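# Sort tested circuit boards into green or red totes

## Task

Each tester is done. Remove every circuit board from its tester and drop it into the tote whose color (green or red) matches that tester's indicator light. To open a lid, push down on the small black tab of the hook that keeps it closed. Any board in a tote of the wrong color, or any tote left off its bench, means failure. The testers are loose: each must end upright on its own plate, turned the way it began. The robot must not fall over or finish tilted.

## Robot and tools

Robot: a Rainbow Robotics RB-Y1. It has a two-wheel drive base with rear casters, a folding leg and torso, a head, and two seven-joint arms (left and right), each ending in a parallel gripper. Each wrist carries a camera housing that sticks out sideways and can collide with things. The base is 0.58 m wide. Its front edge is 0.10 m ahead of the wheel axle and its rear is 0.57 m behind it. Turning in place sweeps a radius of 0.58 m. The base cannot move sideways.

Frames, all in metres. Base frame: the origin is on the floor between the drive wheels, x points forward, y left, z up. The chest, left_hand and right_hand readings are reported in this frame. A hand point is the centre between its finger pads; its fingers point along the hand's -z axis and close along its x axis. The odometry frame is the base frame as it was at the start; base_odometry comes from wheel turns only, so slipping and bumps corrupt it. Heading is in radians, positive to the left.

Tools:
- move: one action plus the optional cameras (a list of head_camera, left_wrist_camera, right_wrist_camera, or all; [] means no images) and blocking (true or omitted waits for everything to come to rest; false returns after about 0.5 s while motion continues). An action can be: base and/or joints, optionally with min_time_s or contact_limits; or target, optionally with min_time_s; or contact_limits by itself. A move with no action just reports the state and images.
  - base: a velocity command, not a destination. Give x_m_s (forward speed, 0.005 to 0.4 m/s in either direction, or 0), turn_rad_s (speed turning left, 0.02 to 1.509 rad/s in either direction, or 0) and for_s (0.1 to 5 s). Any omitted value is 0. Distance covered is roughly speed times for_s. Stopping takes up to 1 s after a drive and up to 3.1 s after a turn. If |x| + 0.27·|turn| exceeds 0.4, both are scaled down together.
  - joints: a map from joint name to an absolute target, in rad, or in m for grippers. Torso: torso_squat_rad 0 to 1.2, torso_shift_rad -0.3 to 0.6, torso_pitch_rad -0.2 to 1.4 (positive bows forward), torso_yaw_rad -1.5 to 1.5 (positive is left; raise both arms out at least 0.2 rad first). The combined torso limits also apply: squat+shift<=1.52, squat-shift+pitch<=1.57, shift+0.5pitch-0.4squat<=0.7, shift+0.3pitch-0.5squat<=0.39. Per arm: shoulder_pitch ±2.356 (negative swings forward and up), shoulder_roll (left 0 to 3.141, right -3.141 to 0; increasing magnitude lifts the arm outward), shoulder_yaw ±2.094, elbow -2.617 to 0.01 (negative bends), forearm_roll ±3.141, wrist_pitch -1.57 to 1.919, hand_roll ±2.705, gripper_m 0 to 0.1 (the opening between the pads). Head: head_pan_rad ±0.523 and head_tilt_rad -0.35 to 1.57 (positive looks down).
  - target: an absolute pose for one hand, given as {side: left/right, x, y, z in base-frame metres (-3 to 3), quat_wxyz in the same form the hand lines print}. It is solved once into arm joint angles, so the path is an arc; split long moves into short steps. The move is refused while another move is still running.
  - min_time_s: the minimum duration, 0.1 to 8 s, for each arm, head and torso motion in the action.
  - contact_limits: gripper current caps in mA (200 to 672.5) for left_gripper_m and/or right_gripper_m. Lower caps mean gentler gripping. A cap stays in force until you change it.
- wait: seconds (0 to 10) plus cameras. It issues no command and returns early once running moves have come to rest.
- stop: brakes every running motion and takes cameras.
- zoom_image: camera plus region [x0,y0,x1,y1] in pixels of that camera's latest image, at most 504×504. The head image is 896×504; wrist images are 644×364.
- finished_scene: scene is the current scene's number. It ends the scene for good, and the goal must still hold without the robot.

Results: "move" reads done, or otherwise the worst status. The hand status is reached (within 10 mm and 2°), short (with the distance remaining), or refused (with a reason). joint_status and base_status can read moving, done, off_target (stopped away from the target and possibly still pushing), stopped, time_out, contact_stop (torso only), limit_stop_at_<name> (built-in limit or body guard), not_followed (after "joint command not followed": an arm-collision check held the command back), torque_fault, or limit_stop_at_motor_heat. If a stop you did not order appears, or a move is refused, later move, wait and finished_scene calls in the same reply are skipped. on_its_own lists things the robot did uncommanded. lidar_m gives 12 distances in 30° sectors, counter-clockwise from straight ahead, measured at 0.23 m height. motor_effort gives wheel effort in %; a value above about 30 at rest suggests pushing. Also reported: joint torques, external torques, wrist force and torque (raw, with offsets), and motor temperatures. When grasping, a gripper reporting off_target is normal.

Cautions: the base does not stop when it hits furniture, and stalled wheels shut the motors off for 2 s. Keep the upper body clear of desk edges, or the robot can tip over. Do not let the arms strike or press each other; a shoulder roll of about 0.5 rad outward keeps the hands apart. Holding heavy loads far ahead of the wheels, or braking hard while driving forward, can tip the robot. Contact torque at a joint's load limit freezes everything for 10 s. Hot motors (a MOTOR HOT warning at 65 °C, braking at 80 °C) also halt the robot. To grip, command an opening at least 5 mm narrower than the object. Put boards down gently rather than dropping or flinging them. Press tabs and lids without force, so the loose testers do not slide or rotate off their plates, and never bump the totes off their benches.

Each tool is called after "Request:" by a JSON object that holds its "api" and its "payload", one argument or row to a line.

## Session

Request:
{"api": "move", "payload": {

}}

Scene clock: 0.00 s.
Joint torques (N m): no reading
External joint torques (N m): no reading
Motor temperatures (°C): left_arm=[29 32 30 34 39 36 41] | right_arm=[35 33 28 33 45 37 36]
Wrist force (N): no reading
Wrist torque (N m): no reading
Wrist force, peak (N): no reading
base_odometry: x=+0.000 y=+0.000 heading=+0.000
lidar_m: 2.52 2.77 1.96 1.99 2.31 2.11 2.09 2.32 2.40 2.35 2.77 2.54
base_status: not commanded
joint_positions: torso_squat_rad=+0.350 torso_shift_rad=+0.000 torso_pitch_rad=+0.000 torso_yaw_rad=+0.000 left_shoulder_pitch_rad=+0.027 left_shoulder_roll_rad=+0.018 left_shoulder_yaw_rad=-0.025 left_elbow_rad=-0.232 left_forearm_roll_rad=+0.014 left_wrist_pitch_rad=+0.031 left_hand_roll_rad=-0.041 left_gripper_m=+0.100 right_shoulder_pitch_rad=+0.035 right_shoulder_roll_rad=-0.046 right_shoulder_yaw_rad=+0.024 right_elbow_rad=-0.288 right_forearm_roll_rad=+0.041 right_wrist_pitch_rad=+0.022 right_hand_roll_rad=+0.009 right_gripper_m=+0.099 head_pan_rad=+0.000 head_tilt_rad=+0.400
joint_status: not commanded
wheel_motors_off: 0
motor_effort: left_wheel=-1 right_wheel=+3
chest: x=-0.2280 y=-0.0007 z=+1.2475 quat_wxyz=(+1.000, +0.000, +0.000, +0.000) (m; base frame)
left_hand: x=-0.1412 y=+0.2314 z=+0.5672 quat_wxyz=(+0.996, +0.009, -0.088, -0.022) (m; base frame)
right_hand: x=-0.1186 y=-0.2534 z=+0.5712 quat_wxyz=(+0.992, -0.025, -0.115, +0.034) (m; base frame)
pictures: head_camera, left_wrist_camera, right_wrist_camera

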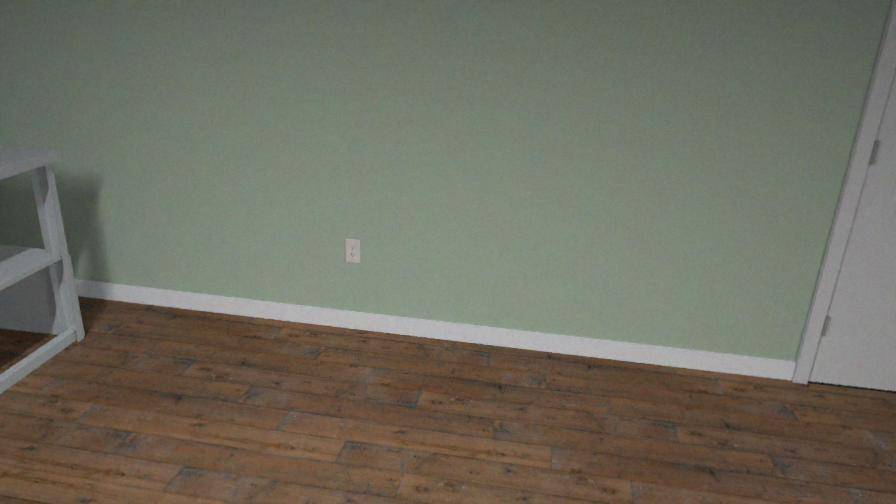

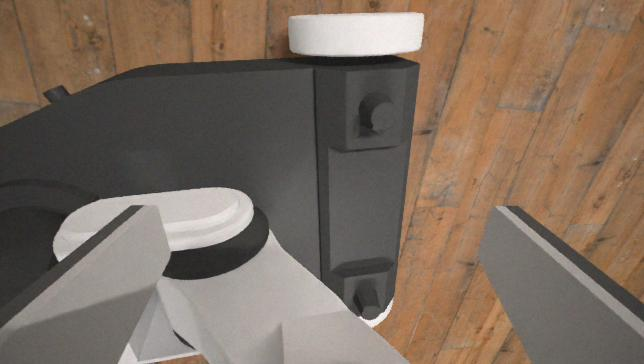

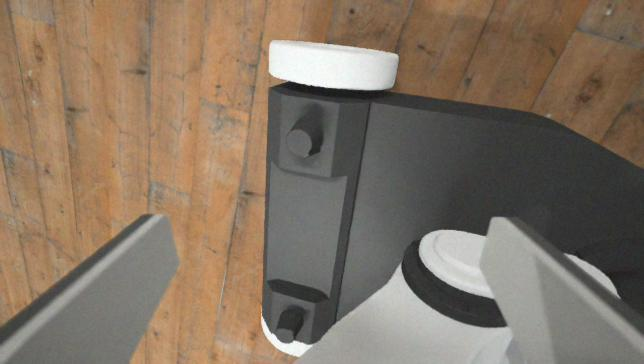

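Request:
{"api": "move", "payload": {
  "base": {"turn_rad_s": 0.6, "for_s": 1.9},
  "cameras": ["head_camera"]
}}

Request:
{"api": "move", "payload": {
  "base": {"turn_rad_s": 0.6, "for_s": 1.8},
  "cameras": ["head_camera"]
}}

Scene clock: 9.43 s.
Joint torques (N m): left_arm=[-1.97 0.69 -0.09 -0.95 0.19 -0.45 0.08] | right_arm=[-2.18 -1.22 -0.37 -1.22 -0.06 -0.65 0.06]
External joint torques (N m): left_arm=[-0.04 0.08 -0.14 0.03 0.18 0.01 0.09] | right_arm=[0.12 0.58 -0.2 0.25 -0.13 -0.13 0.05]
Motor temperatures (°C): left_arm=[29 32 30 34 39 36 41] | right_arm=[35 33 28 33 45 37 36]
Wrist force (N): left_arm=[-2.5 -0.1 -9.5] | right_arm=[0.9 11.4 -12.7]
Wrist torque (N m): left_arm=[-0.03 -0.42 -0.22] | right_arm=[-0.13 0.78 0.50]
Wrist force, peak (N): left_arm=[-2.8 -0.1 -9.9] | right_arm=[0.4 11.4 -12.9]
move: done
base_odometry: x=+0.000 y=+0.000 heading=+1.140
lidar_m: 1.95 1.98 2.31 2.09 2.09 2.40 2.38 2.35 2.80 2.53 2.53 2.88
base_status: done (sent for 1.9 of 1.9 s)
joint_positions: torso_squat_rad=+0.350 torso_shift_rad=+0.000 torso_pitch_rad=+0.000 torso_yaw_rad=+0.000 left_shoulder_pitch_rad=+0.027 left_shoulder_roll_rad=+0.018 left_shoulder_yaw_rad=-0.025 left_elbow_rad=-0.232 left_forearm_roll_rad=+0.014 left_wrist_pitch_rad=+0.031 left_hand_roll_rad=-0.041 left_gripper_m=+0.100 right_shoulder_pitch_rad=+0.035 right_shoulder_roll_rad=-0.046 right_shoulder_yaw_rad=+0.024 right_elbow_rad=-0.288 right_forearm_roll_rad=+0.041 right_wrist_pitch_rad=+0.022 right_hand_roll_rad=+0.009 right_gripper_m=+0.099 head_pan_rad=+0.000 head_tilt_rad=+0.400
joint_status: not commanded
wheel_motors_off: 0
motor_effort: left_wheel=+1(20) right_wheel=+5(26)
chest: x=-0.2280 y=-0.0008 z=+1.2475 quat_wxyz=(+1.000, +0.000, +0.000, +0.000) (m; base frame)
left_hand: x=-0.1412 y=+0.2314 z=+0.5672 quat_wxyz=(+0.996, +0.009, -0.088, -0.022) (m; base frame)
right_hand: x=-0.1186 y=-0.2534 z=+0.5712 quat_wxyz=(+0.992, -0.025, -0.115, +0.034) (m; base frame)
pictures: head_camera
camera_calibration:
head_camera: T_world_to_cam=[[0.0055879, -0.998763, 0.0494089, -0.0729344], [-0.352737, -0.0482023, -0.93448, 1.33893], [0.935706, -0.0122065, -0.35257, 0.642056], [0, 0, 0, 1]] pos_world=[-0.128077, -0.000467284, 1.48118]

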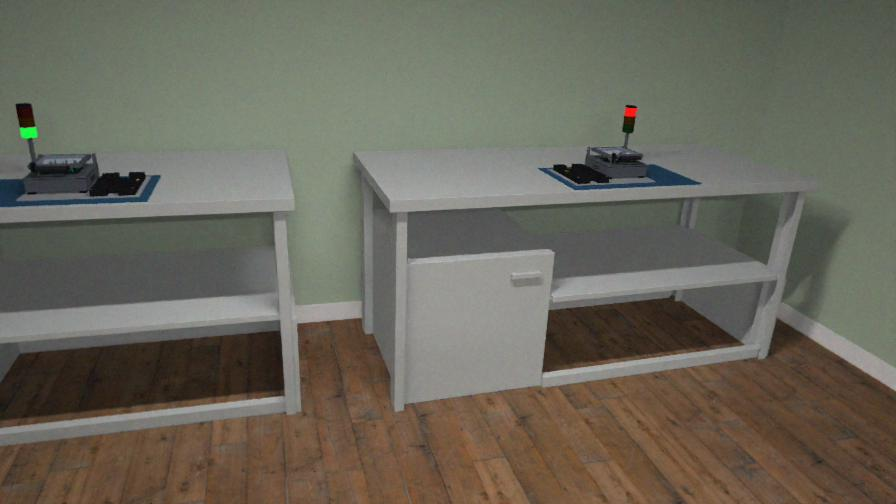

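Scene clock: 12.77 s.
Joint torques (N m): left_arm=[-2.12 0.7 -0.1 -0.89 0.19 -0.41 0.11] | right_arm=[-2.16 -1.17 -0.46 -1.27 -0.22 -0.61 -0.03]
External joint torques (N m): left_arm=[-0.19 0.09 -0.16 0.1 0.18 0.04 0.12] | right_arm=[0.14 0.64 -0.28 0.19 -0.29 -0.08 -0.04]
Motor temperatures (°C): left_arm=[29 32 30 34 39 36 41] | right_arm=[35 33 28 33 45 37 36]
Wrist force (N): left_arm=[-2.6 -0.3 -9.6] | right_arm=[0.8 11.1 -12.5]
Wrist torque (N m): left_arm=[0.00 -0.44 -0.20] | right_arm=[-0.10 0.78 0.52]
Wrist force, peak (N): left_arm=[-2.9 -0.6 -9.9] | right_arm=[0.7 11.3 -12.9]
move: done
base_odometry: x=+0.000 y=+0.000 heading=+2.219
lidar_m: 2.35 2.08 2.08 2.44 2.33 2.33 2.77 2.55 2.55 2.92 1.96 1.99
base_status: done (sent for 1.8 of 1.8 s)
joint_positions: torso_squat_rad=+0.350 torso_shift_rad=+0.000 torso_pitch_rad=+0.000 torso_yaw_rad=+0.000 left_shoulder_pitch_rad=+0.027 left_shoulder_roll_rad=+0.018 left_shoulder_yaw_rad=-0.025 left_elbow_rad=-0.232 left_forearm_roll_rad=+0.014 left_wrist_pitch_rad=+0.031 left_hand_roll_rad=-0.041 left_gripper_m=+0.100 right_shoulder_pitch_rad=+0.035 right_shoulder_roll_rad=-0.046 right_shoulder_yaw_rad=+0.024 right_elbow_rad=-0.288 right_forearm_roll_rad=+0.041 right_wrist_pitch_rad=+0.022 right_hand_roll_rad=+0.009 right_gripper_m=+0.099 head_pan_rad=+0.000 head_tilt_rad=+0.400
joint_status: not commanded
wheel_motors_off: 0
motor_effort: left_wheel=+0(15) right_wheel=+4(24)
chest: x=-0.2280 y=-0.0008 z=+1.2475 quat_wxyz=(+1.000, +0.000, +0.000, +0.000) (m; base frame)
left_hand: x=-0.1412 y=+0.2314 z=+0.5672 quat_wxyz=(+0.996, +0.009, -0.088, -0.022) (m; base frame)
right_hand: x=-0.1186 y=-0.2534 z=+0.5712 quat_wxyz=(+0.992, -0.025, -0.115, +0.034) (m; base frame)
pictures: head_camera
camera_calibration:
head_camera: T_world_to_cam=[[0.00558758, -0.998763, 0.0494116, -0.0729361], [-0.352736, -0.0482047, -0.934481, 1.33893], [0.935706, -0.0122077, -0.352569, 0.642056], [0, 0, 0, 1]] pos_world=[-0.128079, -0.00046497, 1.48118]

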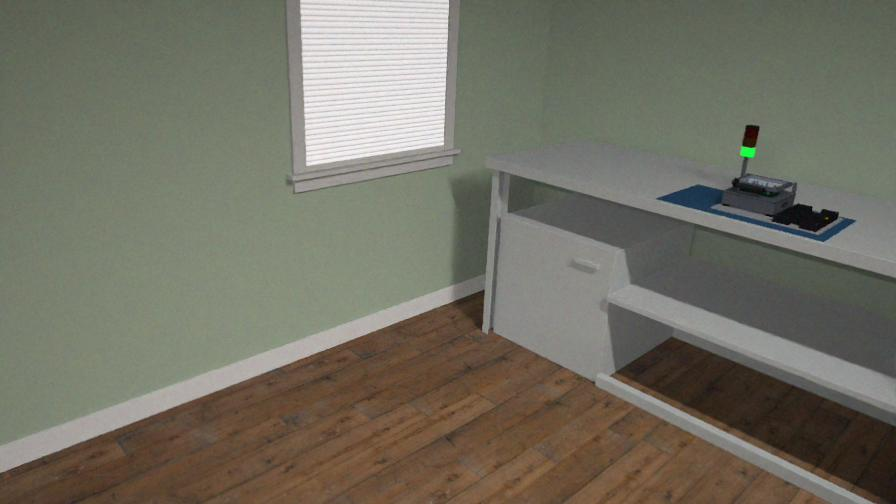

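Request:
{"api": "move", "payload": {
  "base": {"turn_rad_s": 0.6, "for_s": 1.9},
  "cameras": ["head_camera"]
}}

Request:
{"api": "move", "payload": {
  "base": {"turn_rad_s": 0.6, "for_s": 1.9},
  "cameras": ["head_camera"]
}}

Scene clock: 21.20 s.
Joint torques (N m): left_arm=[-1.97 0.72 0.01 -0.79 0.22 -0.45 0.12] | right_arm=[-2.28 -0.87 -0.26 -1.19 -0.2 -0.63 0.04]
External joint torques (N m): left_arm=[-0.04 0.11 -0.04 0.19 0.22 0.01 0.13] | right_arm=[0.02 0.93 -0.09 0.27 -0.26 -0.1 0.03]
Motor temperatures (°C): left_arm=[29 32 30 34 39 36 41] | right_arm=[35 33 28 33 45 37 36]
Wrist force (N): left_arm=[-2.8 -0.4 -9.9] | right_arm=[0.5 11.1 -12.6]
Wrist torque (N m): left_arm=[0.02 -0.46 -0.21] | right_arm=[-0.08 0.72 0.49]
Wrist force, peak (N): left_arm=[-2.9 -0.3 -10.0] | right_arm=[0.9 11.5 -12.7]
move: done
base_odometry: x=+0.000 y=+0.000 heading=-2.924
lidar_m: 2.11 2.58 2.32 2.33 2.75 2.52 2.53 2.20 1.98 2.34 2.31 2.09
base_status: done (sent for 1.9 of 1.9 s)
joint_positions: torso_squat_rad=+0.350 torso_shift_rad=+0.000 torso_pitch_rad=+0.000 torso_yaw_rad=+0.000 left_shoulder_pitch_rad=+0.027 left_shoulder_roll_rad=+0.018 left_shoulder_yaw_rad=-0.025 left_elbow_rad=-0.232 left_forearm_roll_rad=+0.014 left_wrist_pitch_rad=+0.031 left_hand_roll_rad=-0.041 left_gripper_m=+0.100 right_shoulder_pitch_rad=+0.035 right_shoulder_roll_rad=-0.046 right_shoulder_yaw_rad=+0.024 right_elbow_rad=-0.288 right_forearm_roll_rad=+0.041 right_wrist_pitch_rad=+0.022 right_hand_roll_rad=+0.009 right_gripper_m=+0.099 head_pan_rad=+0.000 head_tilt_rad=+0.400
joint_status: not commanded
wheel_motors_off: 0
motor_effort: left_wheel=+1(16) right_wheel=+5(24)
chest: x=-0.2280 y=-0.0008 z=+1.2475 quat_wxyz=(+1.000, +0.000, +0.000, +0.000) (m; base frame)
left_hand: x=-0.1412 y=+0.2314 z=+0.5672 quat_wxyz=(+0.996, +0.009, -0.088, -0.022) (m; base frame)
right_hand: x=-0.1186 y=-0.2534 z=+0.5712 quat_wxyz=(+0.992, -0.025, -0.115, +0.034) (m; base frame)
pictures: head_camera
camera_calibration:
head_camera: T_world_to_cam=[[0.00558734, -0.998763, 0.0494107, -0.0729358], [-0.352735, -0.0482038, -0.934481, 1.33893], [0.935706, -0.0122076, -0.352568, 0.642055], [0, 0, 0, 1]] pos_world=[-0.128079, -0.000465888, 1.48118]

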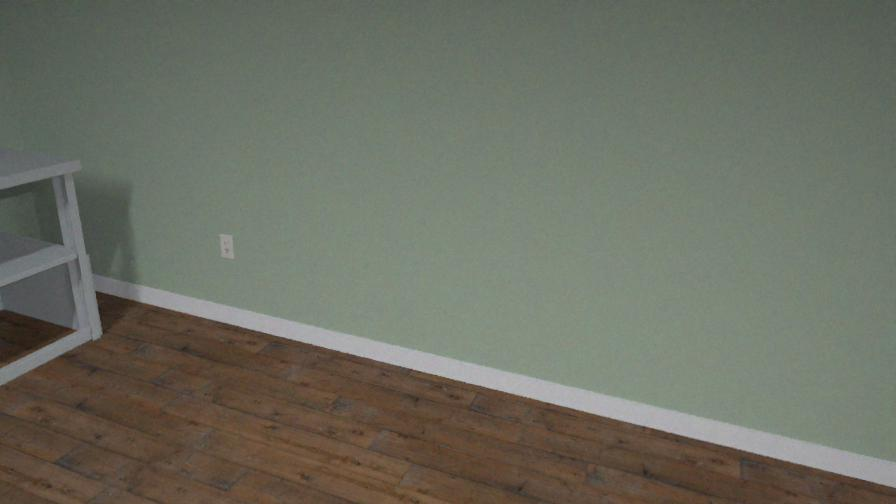

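Scene clock: 24.63 s.
Joint torques (N m): left_arm=[-1.92 0.57 0.05 -0.8 0.19 -0.49 0.08] | right_arm=[-2.24 -0.76 -0.38 -1.13 -0.19 -0.6 0.03]
External joint torques (N m): left_arm=[0.01 -0.04 -0.01 0.18 0.19 -0.03 0.09] | right_arm=[0.06 1.05 -0.2 0.34 -0.26 -0.07 0.02]
Motor temperatures (°C): left_arm=[29 32 30 34 39 36 41] | right_arm=[35 33 28 33 45 37 36]
Wrist force (N): left_arm=[-2.9 -0.6 -9.8] | right_arm=[0.9 10.8 -12.8]
Wrist torque (N m): left_arm=[0.03 -0.47 -0.21] | right_arm=[-0.04 0.77 0.52]
Wrist force, peak (N): left_arm=[-2.9 -0.4 -10.0] | right_arm=[0.9 11.5 -12.8]
move: done
base_odometry: x=+0.000 y=+0.000 heading=-1.784
lidar_m: 2.32 2.77 2.67 2.51 2.57 2.08 1.97 2.34 2.24 2.11 2.13 2.76
base_status: done (sent for 1.9 of 1.9 s)
joint_positions: torso_squat_rad=+0.350 torso_shift_rad=+0.000 torso_pitch_rad=+0.000 torso_yaw_rad=+0.000 left_shoulder_pitch_rad=+0.027 left_shoulder_roll_rad=+0.018 left_shoulder_yaw_rad=-0.025 left_elbow_rad=-0.232 left_forearm_roll_rad=+0.014 left_wrist_pitch_rad=+0.031 left_hand_roll_rad=-0.041 left_gripper_m=+0.100 right_shoulder_pitch_rad=+0.035 right_shoulder_roll_rad=-0.046 right_shoulder_yaw_rad=+0.024 right_elbow_rad=-0.288 right_forearm_roll_rad=+0.041 right_wrist_pitch_rad=+0.022 right_hand_roll_rad=+0.009 right_gripper_m=+0.099 head_pan_rad=+0.000 head_tilt_rad=+0.400
joint_status: not commanded
wheel_motors_off: 0
motor_effort: left_wheel=+1(15) right_wheel=+5(24)
chest: x=-0.2280 y=-0.0008 z=+1.2475 quat_wxyz=(+1.000, +0.000, +0.000, +0.000) (m; base frame)
left_hand: x=-0.1412 y=+0.2314 z=+0.5672 quat_wxyz=(+0.996, +0.009, -0.088, -0.022) (m; base frame)
right_hand: x=-0.1186 y=-0.2534 z=+0.5712 quat_wxyz=(+0.992, -0.025, -0.115, +0.034) (m; base frame)
pictures: head_camera
camera_calibration:
head_camera: T_world_to_cam=[[0.00558689, -0.998763, 0.0494112, -0.0729363], [-0.352735, -0.0482042, -0.934481, 1.33893], [0.935707, -0.0122082, -0.352568, 0.642055], [0, 0, 0, 1]] pos_world=[-0.12808, -0.000465498, 1.48118]

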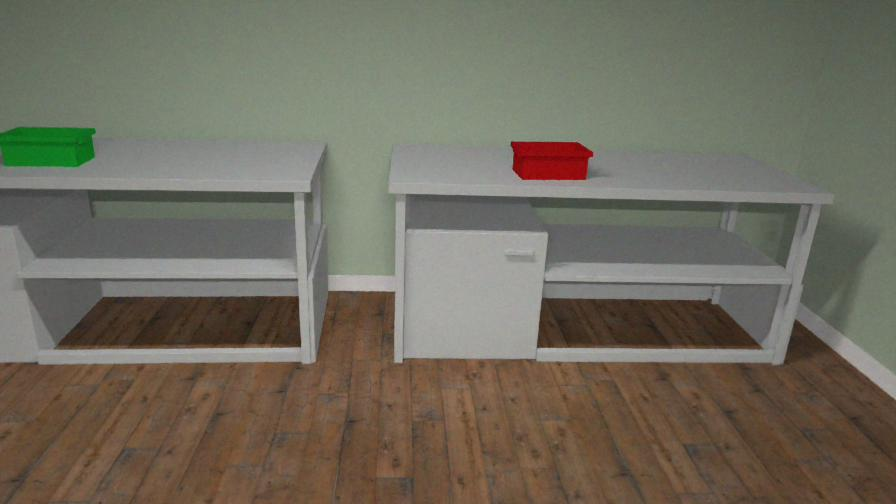

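Request:
{"api": "move", "payload": {
  "base": {"turn_rad_s": -1.0, "for_s": 2.58},
  "cameras": []
}}

Request:
{"api": "move", "payload": {
  "base": {"x_m_s": 0.4, "for_s": 3.6},
  "cameras": []
}}

Request:
{"api": "move", "payload": {
  "base": {"turn_rad_s": -0.5, "for_s": 1.0},
  "joints": {"head_tilt_rad": 0.6},
  "cameras": ["head_camera"]
}}

Scene clock: 55.63 s.
Joint torques (N m): left_arm=[-1.97 0.54 0.17 -0.95 0.23 -0.38 0.12] | right_arm=[-2.56 -1.17 -0.53 -1.25 -0.03 -0.54 0.04]
External joint torques (N m): left_arm=[-0.04 -0.07 0.11 0.04 0.23 0.08 0.13] | right_arm=[-0.26 0.64 -0.35 0.22 -0.1 -0.01 0.03]
Motor temperatures (°C): left_arm=[29 32 30 34 39 36 41] | right_arm=[35 33 28 33 45 37 36]
Wrist force (N): left_arm=[-2.9 -0.3 -9.6] | right_arm=[0.9 11.4 -12.5]
Wrist torque (N m): left_arm=[0.00 -0.48 -0.21] | right_arm=[-0.13 0.76 0.51]
Wrist force, peak (N): left_arm=[-2.8 -0.3 -10.0] | right_arm=[0.7 11.5 -12.8]
move: done
base_odometry: x=+0.000 y=+0.000 heading=+1.932
lidar_m: 2.31 2.18 2.09 2.18 2.87 2.32 2.77 2.64 2.55 2.64 2.03 1.95
base_status: done (sent for 2.57 of 2.57 s)
joint_positions: torso_squat_rad=+0.350 torso_shift_rad=+0.000 torso_pitch_rad=+0.000 torso_yaw_rad=+0.000 left_shoulder_pitch_rad=+0.027 left_shoulder_roll_rad=+0.018 left_shoulder_yaw_rad=-0.025 left_elbow_rad=-0.232 left_forearm_roll_rad=+0.014 left_wrist_pitch_rad=+0.031 left_hand_roll_rad=-0.041 left_gripper_m=+0.100 right_shoulder_pitch_rad=+0.035 right_shoulder_roll_rad=-0.046 right_shoulder_yaw_rad=+0.024 right_elbow_rad=-0.288 right_forearm_roll_rad=+0.041 right_wrist_pitch_rad=+0.022 right_hand_roll_rad=+0.009 right_gripper_m=+0.099 head_pan_rad=+0.000 head_tilt_rad=+0.400
joint_status: not commanded
wheel_motors_off: 0
motor_effort: left_wheel=+4(31) right_wheel=+1(23)
chest: x=-0.2281 y=-0.0007 z=+1.2475 quat_wxyz=(+1.000, +0.000, +0.000, +0.000) (m; base frame)
left_hand: x=-0.1412 y=+0.2314 z=+0.5672 quat_wxyz=(+0.996, +0.009, -0.088, -0.022) (m; base frame)
right_hand: x=-0.1186 y=-0.2534 z=+0.5712 quat_wxyz=(+0.992, -0.025, -0.115, +0.034) (m; base frame)
pictures: none
No camera images: "cameras" was empty.

Scene clock: 60.77 s.
Joint torques (N m): left_arm=[-1.52 0.46 0.24 -0.91 0.28 -0.46 0.01] | right_arm=[-2 -0.97 -0.49 -1.19 -0.15 -0.59 0.06]
External joint torques (N m): left_arm=[0.41 -0.15 0.18 0.08 0.28 -0.01 0.02] | right_arm=[0.3 0.84 -0.31 0.27 -0.21 -0.06 0.05]
Motor temperatures (°C): left_arm=[29 32 30 34 39 36 41] | right_arm=[35 33 28 33 45 37 36]
Wrist force (N): left_arm=[-2.7 -0.3 -9.6] | right_arm=[0.6 10.7 -12.7]
Wrist torque (N m): left_arm=[-0.01 -0.46 -0.22] | right_arm=[-0.03 0.74 0.50]
Wrist force, peak (N): left_arm=[-2.7 -0.4 -10.0] | right_arm=[1.0 11.3 -13.1]
move: done
base_odometry: x=-0.509 y=+1.347 heading=+1.932
lidar_m: 0.87 1.09 1.37 1.43 1.96 3.61 3.73 3.39 2.96 1.30 1.00 1.41
base_status: done (sent for 3.6 of 3.6 s)
joint_positions: torso_squat_rad=+0.350 torso_shift_rad=+0.000 torso_pitch_rad=+0.000 torso_yaw_rad=+0.000 left_shoulder_pitch_rad=+0.026 left_shoulder_roll_rad=+0.018 left_shoulder_yaw_rad=-0.025 left_elbow_rad=-0.232 left_forearm_roll_rad=+0.014 left_wrist_pitch_rad=+0.031 left_hand_roll_rad=-0.041 left_gripper_m=+0.100 right_shoulder_pitch_rad=+0.035 right_shoulder_roll_rad=-0.046 right_shoulder_yaw_rad=+0.024 right_elbow_rad=-0.288 right_forearm_roll_rad=+0.041 right_wrist_pitch_rad=+0.022 right_hand_roll_rad=+0.009 right_gripper_m=+0.099 head_pan_rad=+0.000 head_tilt_rad=+0.400
joint_status: not commanded
wheel_motors_off: 0
motor_effort: left_wheel=-3(31) right_wheel=+3(31)
chest: x=-0.2280 y=-0.0007 z=+1.2475 quat_wxyz=(+1.000, +0.000, +0.000, +0.000) (m; base frame)
left_hand: x=-0.1412 y=+0.2314 z=+0.5672 quat_wxyz=(+0.996, +0.009, -0.088, -0.022) (m; base frame)
right_hand: x=-0.1186 y=-0.2534 z=+0.5712 quat_wxyz=(+0.992, -0.025, -0.115, +0.034) (m; base frame)
pictures: none
No camera images: "cameras" was empty.

Scene clock: 63.07 s.
Joint torques (N m): left_arm=[-1.68 0.69 -0.06 -0.87 0.08 -0.44 0.09] | right_arm=[-2.03 -1.01 -0.34 -1.14 -0.17 -0.61 0.15]
External joint torques (N m): left_arm=[0.26 0.09 -0.12 0.11 0.08 0.01 0.1] | right_arm=[0.27 0.8 -0.16 0.32 -0.24 -0.08 0.14]
Motor temperatures (°C): left_arm=[29 32 30 34 39 36 41] | right_arm=[35 33 28 33 45 37 36]
Wrist force (N): left_arm=[-2.6 -0.4 -9.6] | right_arm=[1.0 10.9 -12.6]
Wrist torque (N m): left_arm=[-0.01 -0.44 -0.20] | right_arm=[-0.06 0.78 0.52]
Wrist force, peak (N): left_arm=[-2.8 -0.5 -10.0] | right_arm=[0.5 11.5 -12.6]
move: done
base_odometry: x=-0.509 y=+1.347 heading=+1.432
lidar_m: 1.42 0.87 1.12 1.37 1.43 2.01 3.61 3.76 3.37 2.90 1.01 1.00
base_status: done (sent for 1 of 1 s)
joint_positions: torso_squat_rad=+0.350 torso_shift_rad=+0.000 torso_pitch_rad=+0.000 torso_yaw_rad=+0.000 left_shoulder_pitch_rad=+0.027 left_shoulder_roll_rad=+0.018 left_shoulder_yaw_rad=-0.025 left_elbow_rad=-0.232 left_forearm_roll_rad=+0.014 left_wrist_pitch_rad=+0.031 left_hand_roll_rad=-0.041 left_gripper_m=+0.100 right_shoulder_pitch_rad=+0.035 right_shoulder_roll_rad=-0.046 right_shoulder_yaw_rad=+0.024 right_elbow_rad=-0.288 right_forearm_roll_rad=+0.041 right_wrist_pitch_rad=+0.022 right_hand_roll_rad=+0.009 right_gripper_m=+0.099 head_pan_rad=+0.000 head_tilt_rad=+0.600
joint_status: all done
wheel_motors_off: 0
motor_effort: left_wheel=+2(32) right_wheel=+1(27)
chest: x=-0.2280 y=-0.0007 z=+1.2475 quat_wxyz=(+1.000, +0.000, +0.000, +0.000) (m; base frame)
left_hand: x=-0.1412 y=+0.2314 z=+0.5672 quat_wxyz=(+0.996, +0.009, -0.088, -0.022) (m; base frame)
right_hand: x=-0.1186 y=-0.2534 z=+0.5712 quat_wxyz=(+0.992, -0.025, -0.115, +0.034) (m; base frame)
pictures: head_camera
camera_calibration:
head_camera: T_world_to_cam=[[0.0154822, -0.998758, 0.0473531, -0.0678597], [-0.531378, -0.048336, -0.845755, 1.17372], [0.846994, -0.0120682, -0.531466, 0.882723], [0, 0, 0, 1]] pos_world=[-0.122924, -0.000389809, 1.46503]

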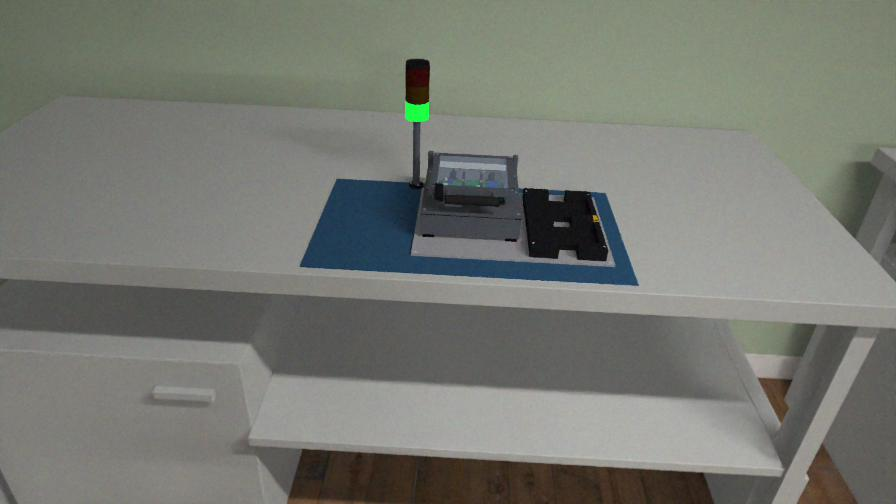

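Request:
{"api": "zoom_image", "payload": {
  "camera": "head_camera",
  "region": [380, 130, 640, 280]
}}

Scaled by 1.938 from the camera's 896x504 image, which has a finer 1280x720 frame.

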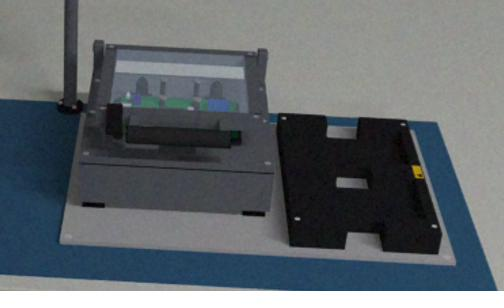

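Request:
{"api": "move", "payload": {
  "target": {"side": "left", "x": 0.15, "y": 0.33, "z": 1.05, "quat_wxyz": [1, 0, 0, 0]},
  "cameras": []
}}

Request:
{"api": "move", "payload": {
  "target": {"side": "right", "x": 0.15, "y": -0.33, "z": 1.05, "quat_wxyz": [1, 0, 0, 0]},
  "cameras": []
}}

Request:
{"api": "move", "payload": {
  "base": {"x_m_s": 0.25, "for_s": 2.3},
  "joints": {"head_tilt_rad": 0.85}
}}

Scene clock: 84.90 s.
Joint torques (N m): left_arm=[-14.24 11.62 7.25 -3.38 0.09 -0.31 -0.04] | right_arm=[-2.18 -0.97 -0.58 -1.1 -0.26 -0.57 0.02]
External joint torques (N m): left_arm=[1.82 -0.33 -1.42 0.8 0.07 -0.23 -0.04] | right_arm=[0.12 0.84 -0.41 0.36 -0.32 -0.04 0]
Motor temperatures (°C): left_arm=[29 32 30 34 38 36 41] | right_arm=[35 33 28 33 45 37 36]
Wrist force (N): left_arm=[-1.8 0.0 -9.8] | right_arm=[1.1 11.2 -12.9]
Wrist torque (N m): left_arm=[0.00 -0.42 -0.21] | right_arm=[-0.10 0.78 0.50]
Wrist force, peak (N): left_arm=[-5.2 -2.0 -9.8] | right_arm=[1.1 11.2 -12.9]
move: done
base_odometry: x=-0.509 y=+1.347 heading=+1.432
lidar_m: 1.41 0.87 1.12 1.37 1.44 2.01 3.60 3.77 3.36 2.92 1.02 1.00
base_status: not commanded
joint_positions: torso_squat_rad=+0.350 torso_shift_rad=+0.000 torso_pitch_rad=+0.000 torso_yaw_rad=+0.000 left_shoulder_pitch_rad=-0.550 left_shoulder_roll_rad=+0.942 left_shoulder_yaw_rad=-0.266 left_elbow_rad=-1.711 left_forearm_roll_rad=+1.095 left_wrist_pitch_rad=+1.919 left_hand_roll_rad=+0.487 left_gripper_m=+0.100 right_shoulder_pitch_rad=+0.035 right_shoulder_roll_rad=-0.046 right_shoulder_yaw_rad=+0.024 right_elbow_rad=-0.288 right_forearm_roll_rad=+0.041 right_wrist_pitch_rad=+0.022 right_hand_roll_rad=+0.009 right_gripper_m=+0.099 head_pan_rad=+0.000 head_tilt_rad=+0.600
joint_status: all done
wheel_motors_off: 0
motor_effort: left_wheel=+7(9) right_wheel=+1(3)
chest: x=-0.2280 y=-0.0008 z=+1.2475 quat_wxyz=(+1.000, +0.000, +0.000, +0.000) (m; base frame)
left_hand: x=+0.1500 y=+0.3304 z=+1.0504 quat_wxyz=(+1.000, +0.000, -0.002, +0.001) (m; base frame)
left_hand_status: reached (checked arc, planned for 1.8 s): 1 mm and 0.2 deg off.
right_hand: x=-0.1186 y=-0.2534 z=+0.5712 quat_wxyz=(+0.992, -0.025, -0.115, +0.034) (m; base frame)
pictures: none
No camera images: "cameras" was empty.

Scene clock: 87.17 s.
Joint torques (N m): left_arm=[-14.59 11.86 7.53 -3.49 0.09 -0.28 0] | right_arm=[-14.89 -12.54 -7.59 -3.42 0.36 -0.43 0.13]
External joint torques (N m): left_arm=[1.47 -0.09 -1.13 0.69 0.08 -0.19 0] | right_arm=[2.35 0.83 1.38 0.94 0.12 -0.39 0.13]
Motor temperatures (°C): left_arm=[29 32 30 34 38 36 41] | right_arm=[35 33 28 33 45 37 36]
Wrist force (N): left_arm=[-1.9 -0.1 -9.9] | right_arm=[2.5 10.6 -12.9]
Wrist torque (N m): left_arm=[0.00 -0.42 -0.21] | right_arm=[-0.03 0.88 0.52]
Wrist force, peak (N): left_arm=[-1.9 0.3 -10.2] | right_arm=[-0.1 12.7 -12.5]
move: done
base_odometry: x=-0.509 y=+1.347 heading=+1.432
lidar_m: 1.41 0.87 1.12 1.37 1.44 2.01 3.60 3.76 3.35 2.93 1.02 1.01
base_status: not commanded
joint_positions: torso_squat_rad=+0.350 torso_shift_rad=+0.000 torso_pitch_rad=+0.000 torso_yaw_rad=+0.000 left_shoulder_pitch_rad=-0.550 left_shoulder_roll_rad=+0.942 left_shoulder_yaw_rad=-0.266 left_elbow_rad=-1.711 left_forearm_roll_rad=+1.095 left_wrist_pitch_rad=+1.919 left_hand_roll_rad=+0.487 left_gripper_m=+0.100 right_shoulder_pitch_rad=-0.558 right_shoulder_roll_rad=-0.944 right_shoulder_yaw_rad=+0.276 right_elbow_rad=-1.710 right_forearm_roll_rad=-1.100 right_wrist_pitch_rad=+1.919 right_hand_roll_rad=-0.493 right_gripper_m=+0.099 head_pan_rad=+0.000 head_tilt_rad=+0.600
joint_status: all done
wheel_motors_off: 0
motor_effort: left_wheel=+7(9) right_wheel=+1(4)
chest: x=-0.2280 y=-0.0007 z=+1.2475 quat_wxyz=(+1.000, +0.000, +0.000, +0.000) (m; base frame)
left_hand: x=+0.1499 y=+0.3305 z=+1.0503 quat_wxyz=(+1.000, +0.000, -0.002, +0.001) (m; base frame)
right_hand: x=+0.1502 y=-0.3300 z=+1.0504 quat_wxyz=(+1.000, +0.000, -0.001, +0.000) (m; base frame)
right_hand_status: reached (checked arc, planned for 1.8 s): 0 mm and 0.1 deg off.
pictures: none
No camera images: "cameras" was empty.

Scene clock: 90.53 s.
Joint torques (N m): left_arm=[-14.86 11.65 7.81 -3.36 0.23 -0.21 0] | right_arm=[-15.14 -12.36 -8.14 -3.38 0.25 -0.21 0.15]
External joint torques (N m): left_arm=[1.2 -0.31 -0.86 0.82 0.21 -0.12 0] | right_arm=[2.1 1 0.83 0.97 0 -0.17 0.15]
Motor temperatures (°C): left_arm=[29 32 30 34 38 36 41] | right_arm=[35 33 28 33 45 37 36]
Wrist force (N): left_arm=[-1.6 0.0 -9.8] | right_arm=[2.3 10.5 -12.9]
Wrist torque (N m): left_arm=[-0.01 -0.38 -0.19] | right_arm=[-0.03 0.85 0.54]
Wrist force, peak (N): left_arm=[-1.9 -0.1 -10.2] | right_arm=[2.9 10.9 -13.2]
move: done
base_odometry: x=-0.430 y=+1.916 heading=+1.432
lidar_m: 0.84 0.52 0.43 0.85 1.42 1.99 4.17 4.50 3.38 0.73 0.73 0.87
base_status: done (sent for 2.3 of 2.3 s)
joint_positions: torso_squat_rad=+0.350 torso_shift_rad=+0.000 torso_pitch_rad=+0.000 torso_yaw_rad=+0.000 left_shoulder_pitch_rad=-0.549 left_shoulder_roll_rad=+0.942 left_shoulder_yaw_rad=-0.266 left_elbow_rad=-1.711 left_forearm_roll_rad=+1.095 left_wrist_pitch_rad=+1.919 left_hand_roll_rad=+0.487 left_gripper_m=+0.100 right_shoulder_pitch_rad=-0.558 right_shoulder_roll_rad=-0.944 right_shoulder_yaw_rad=+0.276 right_elbow_rad=-1.710 right_forearm_roll_rad=-1.100 right_wrist_pitch_rad=+1.919 right_hand_roll_rad=-0.493 right_gripper_m=+0.099 head_pan_rad=+0.000 head_tilt_rad=+0.850
joint_status: all done
wheel_motors_off: 0
motor_effort: left_wheel=-5(31) right_wheel=+1(28)
chest: x=-0.2280 y=-0.0007 z=+1.2475 quat_wxyz=(+1.000, +0.000, +0.000, +0.000) (m; base frame)
left_hand: x=+0.1499 y=+0.3305 z=+1.0503 quat_wxyz=(+1.000, +0.000, -0.002, +0.001) (m; base frame)
right_hand: x=+0.1501 y=-0.3301 z=+1.0503 quat_wxyz=(+1.000, +0.000, +0.000, +0.000) (m; base frame)
pictures: head_camera, left_wrist_camera, right_wrist_camera
camera_calibration:
head_camera: T_world_to_cam=[[0.026921, -0.998754, 0.0420098, -0.0577905], [-0.724059, -0.0484569, -0.688033, 0.90569], [0.689212, -0.0118951, -0.724462, 1.12962], [0, 0, 0, 1]] pos_world=[-0.121221, -0.000394587, 1.44394]
left_wrist_camera: T_world_to_cam=[[0.999819, 0.0167751, -0.00898213, -0.147327], [0.019025, -0.872244, 0.4887, -0.193612], [0.000363402, -0.488782, -0.872406, 1.14675], [0, 0, 0, 1]] pos_world=[0.150567, 0.394108, 1.09373]
right_wrist_camera: T_world_to_cam=[[-0.999636, 0.0203263, -0.0177498, 0.177887], [0.0103355, 0.895986, 0.443962, -0.138895], [0.0249277, 0.443617, -0.89587, 1.15528], [0, 0, 0, 1]] pos_world=[0.15046, -0.39167, 1.0998]

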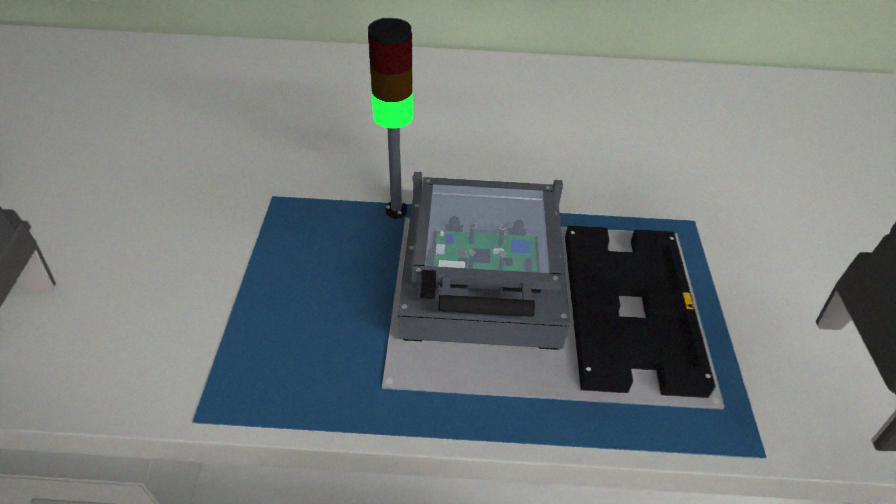

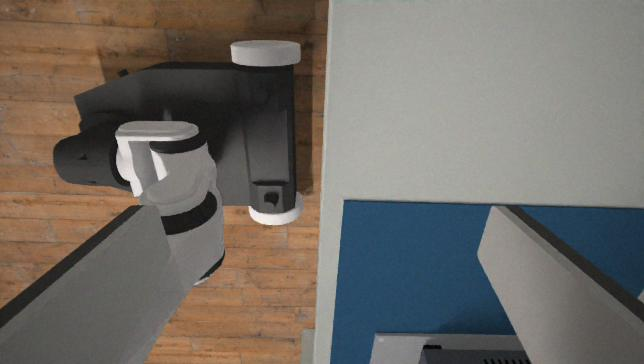

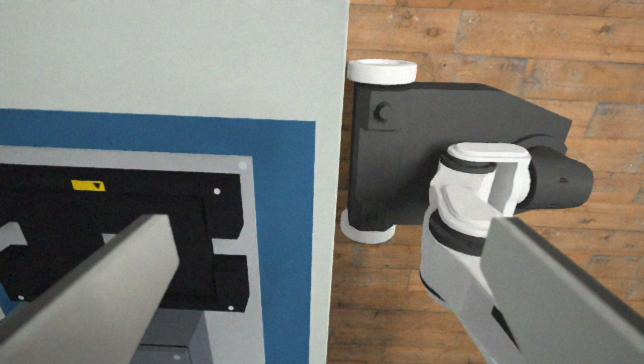

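Request:
{"api": "zoom_image", "payload": {
  "camera": "head_camera",
  "region": [360, 160, 740, 410]
}}

Request:
{"api": "zoom_image", "payload": {
  "camera": "head_camera",
  "region": [390, 170, 590, 350]
}}

Scaled by 1.326 from the camera's 896x504 image, which has a finer 1280x720 frame.

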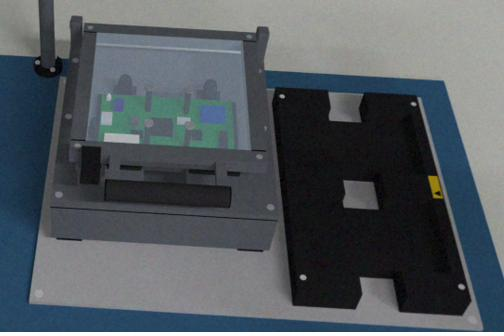

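Scaled by 2.520 from the camera's 896x504 image, which has a finer 1280x720 frame.

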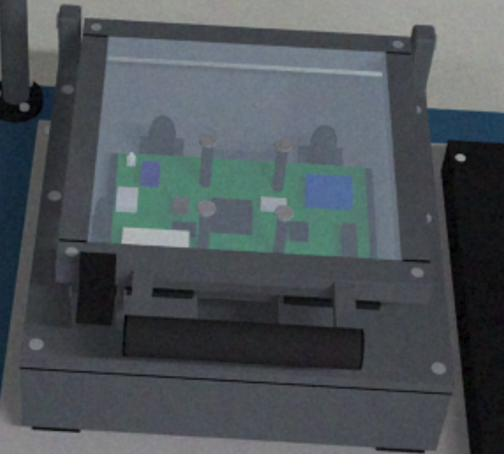

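Request:
{"api": "move", "payload": {
  "target": {"side": "left", "x": 0.34, "y": 0.10, "z": 1.08, "quat_wxyz": [1, 0, 0, 0]}
}}

Request:
{"api": "zoom_image", "payload": {
  "camera": "left_wrist_camera",
  "region": [120, 100, 524, 364]
}}

Scene clock: 113.57 s.
Joint torques (N m): left_arm=[-22.83 9.08 0.98 -4.45 0.07 -0.44 -0.11] | right_arm=[-15.12 -12.17 -8.04 -3.62 0.08 -0.22 0.18]
External joint torques (N m): left_arm=[2.3 0.31 -1.03 1.44 0.09 0.03 -0.1] | right_arm=[2.12 1.19 0.93 0.74 -0.17 -0.19 0.18]
Motor temperatures (°C): left_arm=[29 32 30 34 38 36 41] | right_arm=[35 34 28 33 45 37 36]
Wrist force (N): left_arm=[-2.5 0.3 -9.8] | right_arm=[2.4 10.7 -12.8]
Wrist torque (N m): left_arm=[-0.03 -0.44 -0.22] | right_arm=[-0.04 0.87 0.53]
Wrist force, peak (N): left_arm=[-2.6 0.6 -10.4] | right_arm=[2.3 11.0 -13.4]
move: short
base_odometry: x=-0.430 y=+1.916 heading=+1.432
lidar_m: 0.84 0.53 0.42 0.87 1.42 1.98 4.18 4.50 3.39 0.73 0.73 0.87
base_status: not commanded
joint_positions: torso_squat_rad=+0.350 torso_shift_rad=+0.000 torso_pitch_rad=+0.000 torso_yaw_rad=+0.000 left_shoulder_pitch_rad=-1.492 left_shoulder_roll_rad=+0.207 left_shoulder_yaw_rad=-0.547 left_elbow_rad=-0.267 left_forearm_roll_rad=+0.856 left_wrist_pitch_rad=+1.426 left_hand_roll_rad=+0.314 left_gripper_m=+0.100 right_shoulder_pitch_rad=-0.558 right_shoulder_roll_rad=-0.944 right_shoulder_yaw_rad=+0.276 right_elbow_rad=-1.710 right_forearm_roll_rad=-1.100 right_wrist_pitch_rad=+1.919 right_hand_roll_rad=-0.493 right_gripper_m=+0.099 head_pan_rad=+0.000 head_tilt_rad=+0.850
joint_status: all done
wheel_motors_off: 0
motor_effort: left_wheel=-4(6) right_wheel=+4(5)
chest: x=-0.2280 y=-0.0007 z=+1.2475 quat_wxyz=(+1.000, +0.000, +0.000, +0.000) (m; base frame)
left_hand: x=+0.3393 y=+0.0999 z=+1.0803 quat_wxyz=(+0.995, -0.020, -0.095, +0.000) (m; base frame)
left_hand_status: short (checked arc, as near as the solve gets, planned for 1.8 s): 1 mm and 11.2 deg off. The place is met; only the turn is off.
right_hand: x=+0.1501 y=-0.3301 z=+1.0503 quat_wxyz=(+1.000, +0.000, +0.000, +0.000) (m; base frame)
pictures: head_camera, left_wrist_camera, right_wrist_camera
camera_calibration:
head_camera: T_world_to_cam=[[0.0269036, -0.998755, 0.0420074, -0.05779], [-0.724012, -0.0484435, -0.688085, 0.90573], [0.689263, -0.0119019, -0.724413, 1.1296], [0, 0, 0, 1]] pos_world=[-0.121279, -0.000396864, 1.44395]
left_wrist_camera: T_world_to_cam=[[0.98409, 0.0183944, 0.176714, -0.527997], [-0.0770616, -0.852007, 0.517828, -0.41388], [0.160087, -0.523208, -0.837034, 0.971174], [0, 0, 0, 1]] pos_world=[0.33223, 0.16521, 1.12053]
right_wrist_camera: T_world_to_cam=[[-0.999634, 0.0203926, -0.0177996, 0.177928], [0.0103729, 0.895985, 0.443964, -0.138894], [0.0250017, 0.443616, -0.895868, 1.15529], [0, 0, 0, 1]] pos_world=[0.150419, -0.391687, 1.09982]

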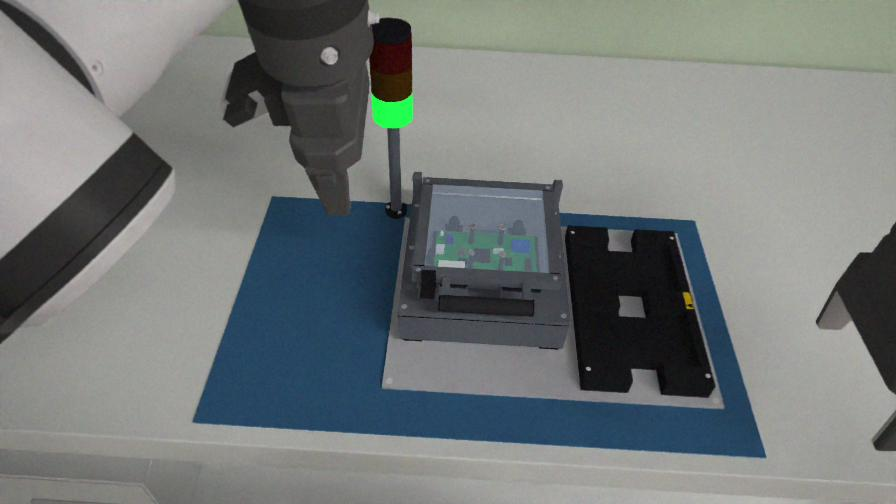

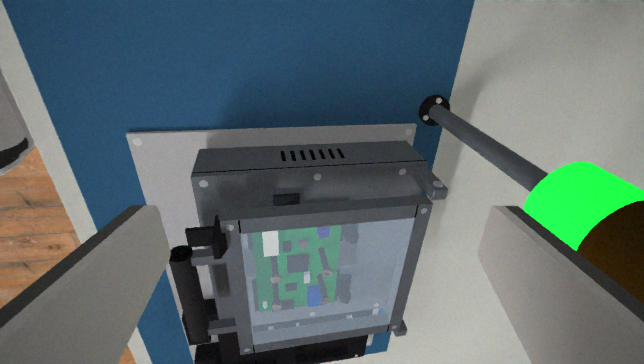

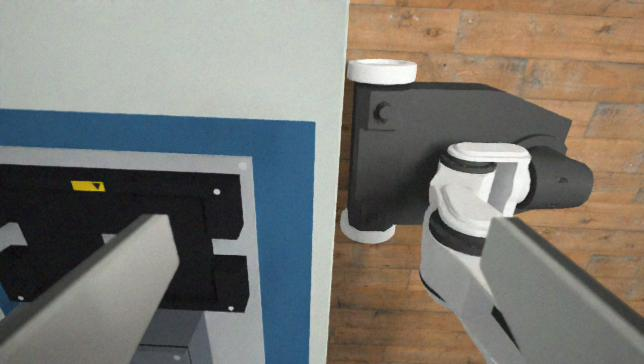

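Scaled by 1.248 from the camera's 644x364 image, which has a finer 920x520 frame.

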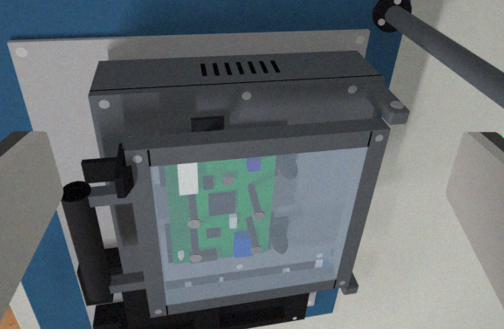

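Request:
{"api": "move", "payload": {
  "target": {"side": "left", "x": 0.12, "y": 0.33, "z": 1.15, "quat_wxyz": [1, 0, 0, 0]},
  "cameras": []
}}

Request:
{"api": "move", "payload": {
  "target": {"side": "right", "x": 0.12, "y": -0.33, "z": 1.15, "quat_wxyz": [1, 0, 0, 0]},
  "cameras": []
}}

Request:
{"api": "move", "payload": {
  "joints": {"torso_pitch_rad": 0.5, "head_tilt_rad": 0.6, "right_gripper_m": 0.05, "left_gripper_m": 0.0}
}}

Scene clock: 163.00 s.
Joint torques (N m): left_arm=[-13.4 6.92 9.91 2.05 0.02 -0.2 0.12] | right_arm=[-15.47 -12.36 -8.04 -3.69 0.1 -0.22 0.11]
External joint torques (N m): left_arm=[1.1 -0.36 -0.05 -0.19 -0.01 -0.13 0.12] | right_arm=[1.77 1 0.93 0.67 -0.14 -0.19 0.11]
Motor temperatures (°C): left_arm=[30 32 30 34 38 35 41] | right_arm=[36 34 29 33 45 37 36]
Wrist force (N): left_arm=[-1.9 -0.3 -10.0] | right_arm=[2.5 10.7 -13.0]
Wrist torque (N m): left_arm=[0.03 -0.41 -0.24] | right_arm=[-0.03 0.89 0.54]
Wrist force, peak (N): left_arm=[-2.9 -0.2 -10.6] | right_arm=[2.4 11.0 -13.2]
move: done
base_odometry: x=-0.430 y=+1.916 heading=+1.432
lidar_m: 0.84 0.53 0.42 0.86 1.43 1.99 4.18 4.50 3.37 0.73 0.73 0.88
base_status: not commanded
joint_positions: torso_squat_rad=+0.350 torso_shift_rad=+0.000 torso_pitch_rad=+0.000 torso_yaw_rad=+0.000 left_shoulder_pitch_rad=-1.389 left_shoulder_roll_rad=+1.559 left_shoulder_yaw_rad=-1.306 left_elbow_rad=-1.850 left_forearm_roll_rad=+1.823 left_wrist_pitch_rad=+1.472 left_hand_roll_rad=+0.628 left_gripper_m=+0.100 right_shoulder_pitch_rad=-0.558 right_shoulder_roll_rad=-0.944 right_shoulder_yaw_rad=+0.276 right_elbow_rad=-1.710 right_forearm_roll_rad=-1.100 right_wrist_pitch_rad=+1.919 right_hand_roll_rad=-0.493 right_gripper_m=+0.099 head_pan_rad=+0.000 head_tilt_rad=+0.850
joint_status: all done
wheel_motors_off: 0
motor_effort: left_wheel=-4(6) right_wheel=+3(6)
chest: x=-0.2281 y=-0.0007 z=+1.2475 quat_wxyz=(+1.000, +0.000, +0.000, +0.000) (m; base frame)
left_hand: x=+0.1200 y=+0.3296 z=+1.1504 quat_wxyz=(+1.000, -0.002, +0.002, -0.001) (m; base frame)
left_hand_status: reached (checked arc, planned for 1.9 s): 1 mm and 0.3 deg off.
right_hand: x=+0.1501 y=-0.3300 z=+1.0503 quat_wxyz=(+1.000, +0.000, +0.000, +0.000) (m; base frame)
pictures: none
No camera images: "cameras" was empty.

Scene clock: 164.00 s.
Joint torques (N m): left_arm=[-13.46 6.97 9.87 1.97 0.03 -0.22 0.09] | right_arm=[-14.15 -12.3 -8.69 -0.92 0.27 0 0.1]
External joint torques (N m): left_arm=[1.04 -0.31 -0.09 -0.27 -0.01 -0.14 0.09] | right_arm=[1.87 1.3 1.37 0.18 0.03 0.03 0.1]
Motor temperatures (°C): left_arm=[30 32 30 34 38 35 41] | right_arm=[36 34 29 33 45 37 36]
Wrist force (N): left_arm=[-1.7 -0.1 -10.1] | right_arm=[2.4 10.5 -13.0]
Wrist torque (N m): left_arm=[0.01 -0.39 -0.24] | right_arm=[-0.02 0.87 0.52]
Wrist force, peak (N): left_arm=[-1.9 -0.1 -10.2] | right_arm=[2.4 10.4 -14.5]
move: done
base_odometry: x=-0.430 y=+1.916 heading=+1.432
lidar_m: 0.84 0.53 0.42 0.86 1.42 1.99 4.18 4.51 3.38 0.74 0.74 0.88
base_status: not commanded
joint_positions: torso_squat_rad=+0.350 torso_shift_rad=+0.000 torso_pitch_rad=+0.000 torso_yaw_rad=+0.000 left_shoulder_pitch_rad=-1.389 left_shoulder_roll_rad=+1.559 left_shoulder_yaw_rad=-1.306 left_elbow_rad=-1.850 left_forearm_roll_rad=+1.823 left_wrist_pitch_rad=+1.472 left_hand_roll_rad=+0.628 left_gripper_m=+0.100 right_shoulder_pitch_rad=-0.738 right_shoulder_roll_rad=-1.262 right_shoulder_yaw_rad=+0.373 right_elbow_rad=-1.857 right_forearm_roll_rad=-1.506 right_wrist_pitch_rad=+1.919 right_hand_roll_rad=-0.680 right_gripper_m=+0.099 head_pan_rad=+0.000 head_tilt_rad=+0.850
joint_status: all done
wheel_motors_off: 0
motor_effort: left_wheel=-4(6) right_wheel=+4(5)
chest: x=-0.2280 y=-0.0007 z=+1.2475 quat_wxyz=(+1.000, +0.000, +0.000, +0.000) (m; base frame)
left_hand: x=+0.1200 y=+0.3296 z=+1.1504 quat_wxyz=(+1.000, -0.002, +0.002, -0.001) (m; base frame)
right_hand: x=+0.1203 y=-0.3303 z=+1.1498 quat_wxyz=(+1.000, +0.001, -0.001, -0.001) (m; base frame)
right_hand_status: reached (checked arc, planned for 0.7 s): 1 mm and 0.2 deg off.
pictures: none
No camera images: "cameras" was empty.

Scene clock: 166.50 s.
Joint torques (N m): left_arm=[-11.19 11.08 8.11 -0.36 0.62 0.63 0.18] | right_arm=[-9.42 -15.05 -8.07 -2.36 -0.3 0.67 -0.04]
External joint torques (N m): left_arm=[0.64 -0.75 -0.18 -0.09 0.04 -0.07 0.16] | right_arm=[1.83 0.7 1.1 0.53 0.05 -0.07 -0.01]
Motor temperatures (°C): left_arm=[30 32 30 34 38 35 41] | right_arm=[36 34 29 33 45 37 36]
Wrist force (N): left_arm=[1.0 -0.3 -9.2] | right_arm=[5.1 10.8 -12.3]
Wrist torque (N m): left_arm=[0.04 -0.24 -0.26] | right_arm=[-0.07 1.02 0.56]
Wrist force, peak (N): left_arm=[-1.7 -0.5 -10.1] | right_arm=[4.3 11.0 -13.1]
move: done
base_odometry: x=-0.430 y=+1.916 heading=+1.432
lidar_m: 0.84 0.53 0.43 0.87 1.43 1.99 4.18 4.51 3.38 0.74 0.72 0.88
base_status: not commanded
joint_positions: torso_squat_rad=+0.350 torso_shift_rad=+0.000 torso_pitch_rad=+0.500 torso_yaw_rad=+0.000 left_shoulder_pitch_rad=-1.389 left_shoulder_roll_rad=+1.559 left_shoulder_yaw_rad=-1.306 left_elbow_rad=-1.850 left_forearm_roll_rad=+1.823 left_wrist_pitch_rad=+1.472 left_hand_roll_rad=+0.628 left_gripper_m=+0.000 right_shoulder_pitch_rad=-0.738 right_shoulder_roll_rad=-1.262 right_shoulder_yaw_rad=+0.373 right_elbow_rad=-1.857 right_forearm_roll_rad=-1.506 right_wrist_pitch_rad=+1.919 right_hand_roll_rad=-0.680 right_gripper_m=+0.050 head_pan_rad=+0.000 head_tilt_rad=+0.600
joint_status: all done
wheel_motors_off: 0
motor_effort: left_wheel=-4(6) right_wheel=+5(6)
chest: x=-0.0797 y=-0.0007 z=+1.2096 quat_wxyz=(+0.969, +0.000, +0.247, +0.000) (m; base frame)
left_hand: x=+0.1791 y=+0.3297 z=+0.9576 quat_wxyz=(+0.969, -0.002, +0.249, -0.001) (m; base frame)
right_hand: x=+0.1792 y=-0.3302 z=+0.9568 quat_wxyz=(+0.969, +0.000, +0.246, -0.001) (m; base frame)
pictures: head_camera, left_wrist_camera, right_wrist_camera
camera_calibration:
head_camera: T_world_to_cam=[[0.0366001, -0.99875, 0.0340535, -0.0505823], [-0.871763, -0.0485689, -0.487515, 0.760018], [0.488559, -0.0118435, -0.87245, 1.1209], [0, 0, 0, 1]] pos_world=[0.116778, -0.000330306, 1.35018]
left_wrist_camera: T_world_to_cam=[[0.869835, 0.0131826, -0.493167, 0.310795], [0.252827, -0.870306, 0.422665, -0.128809], [-0.423634, -0.492335, -0.760355, 1.03536], [0, 0, 0, 1]] pos_world=[0.200841, 0.393544, 0.99496]
right_wrist_camera: T_world_to_cam=[[-0.88634, 0.0211683, 0.462551, -0.274237], [0.222619, 0.895404, 0.385605, -0.0800035], [-0.406008, 0.44475, -0.798345, 1.05515], [0, 0, 0, 1]] pos_world=[0.203144, -0.391839, 1.00008]

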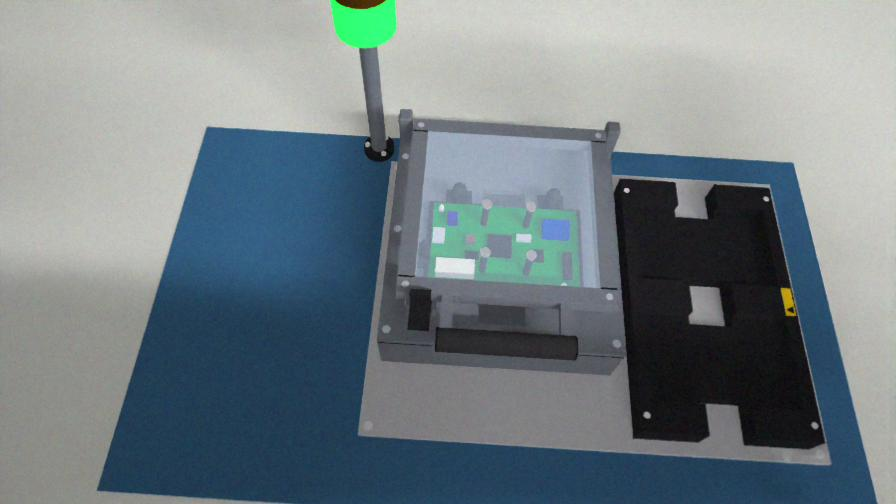

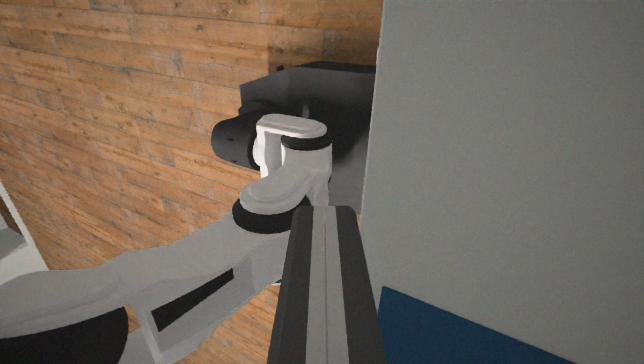

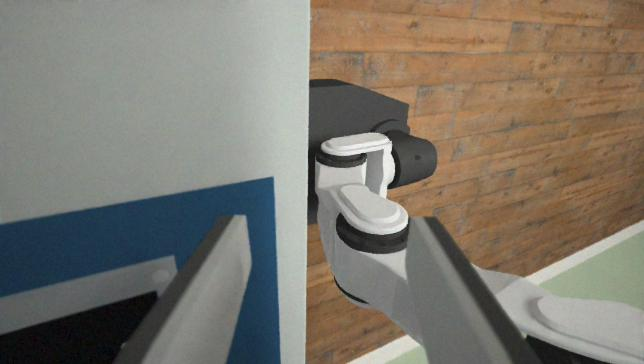

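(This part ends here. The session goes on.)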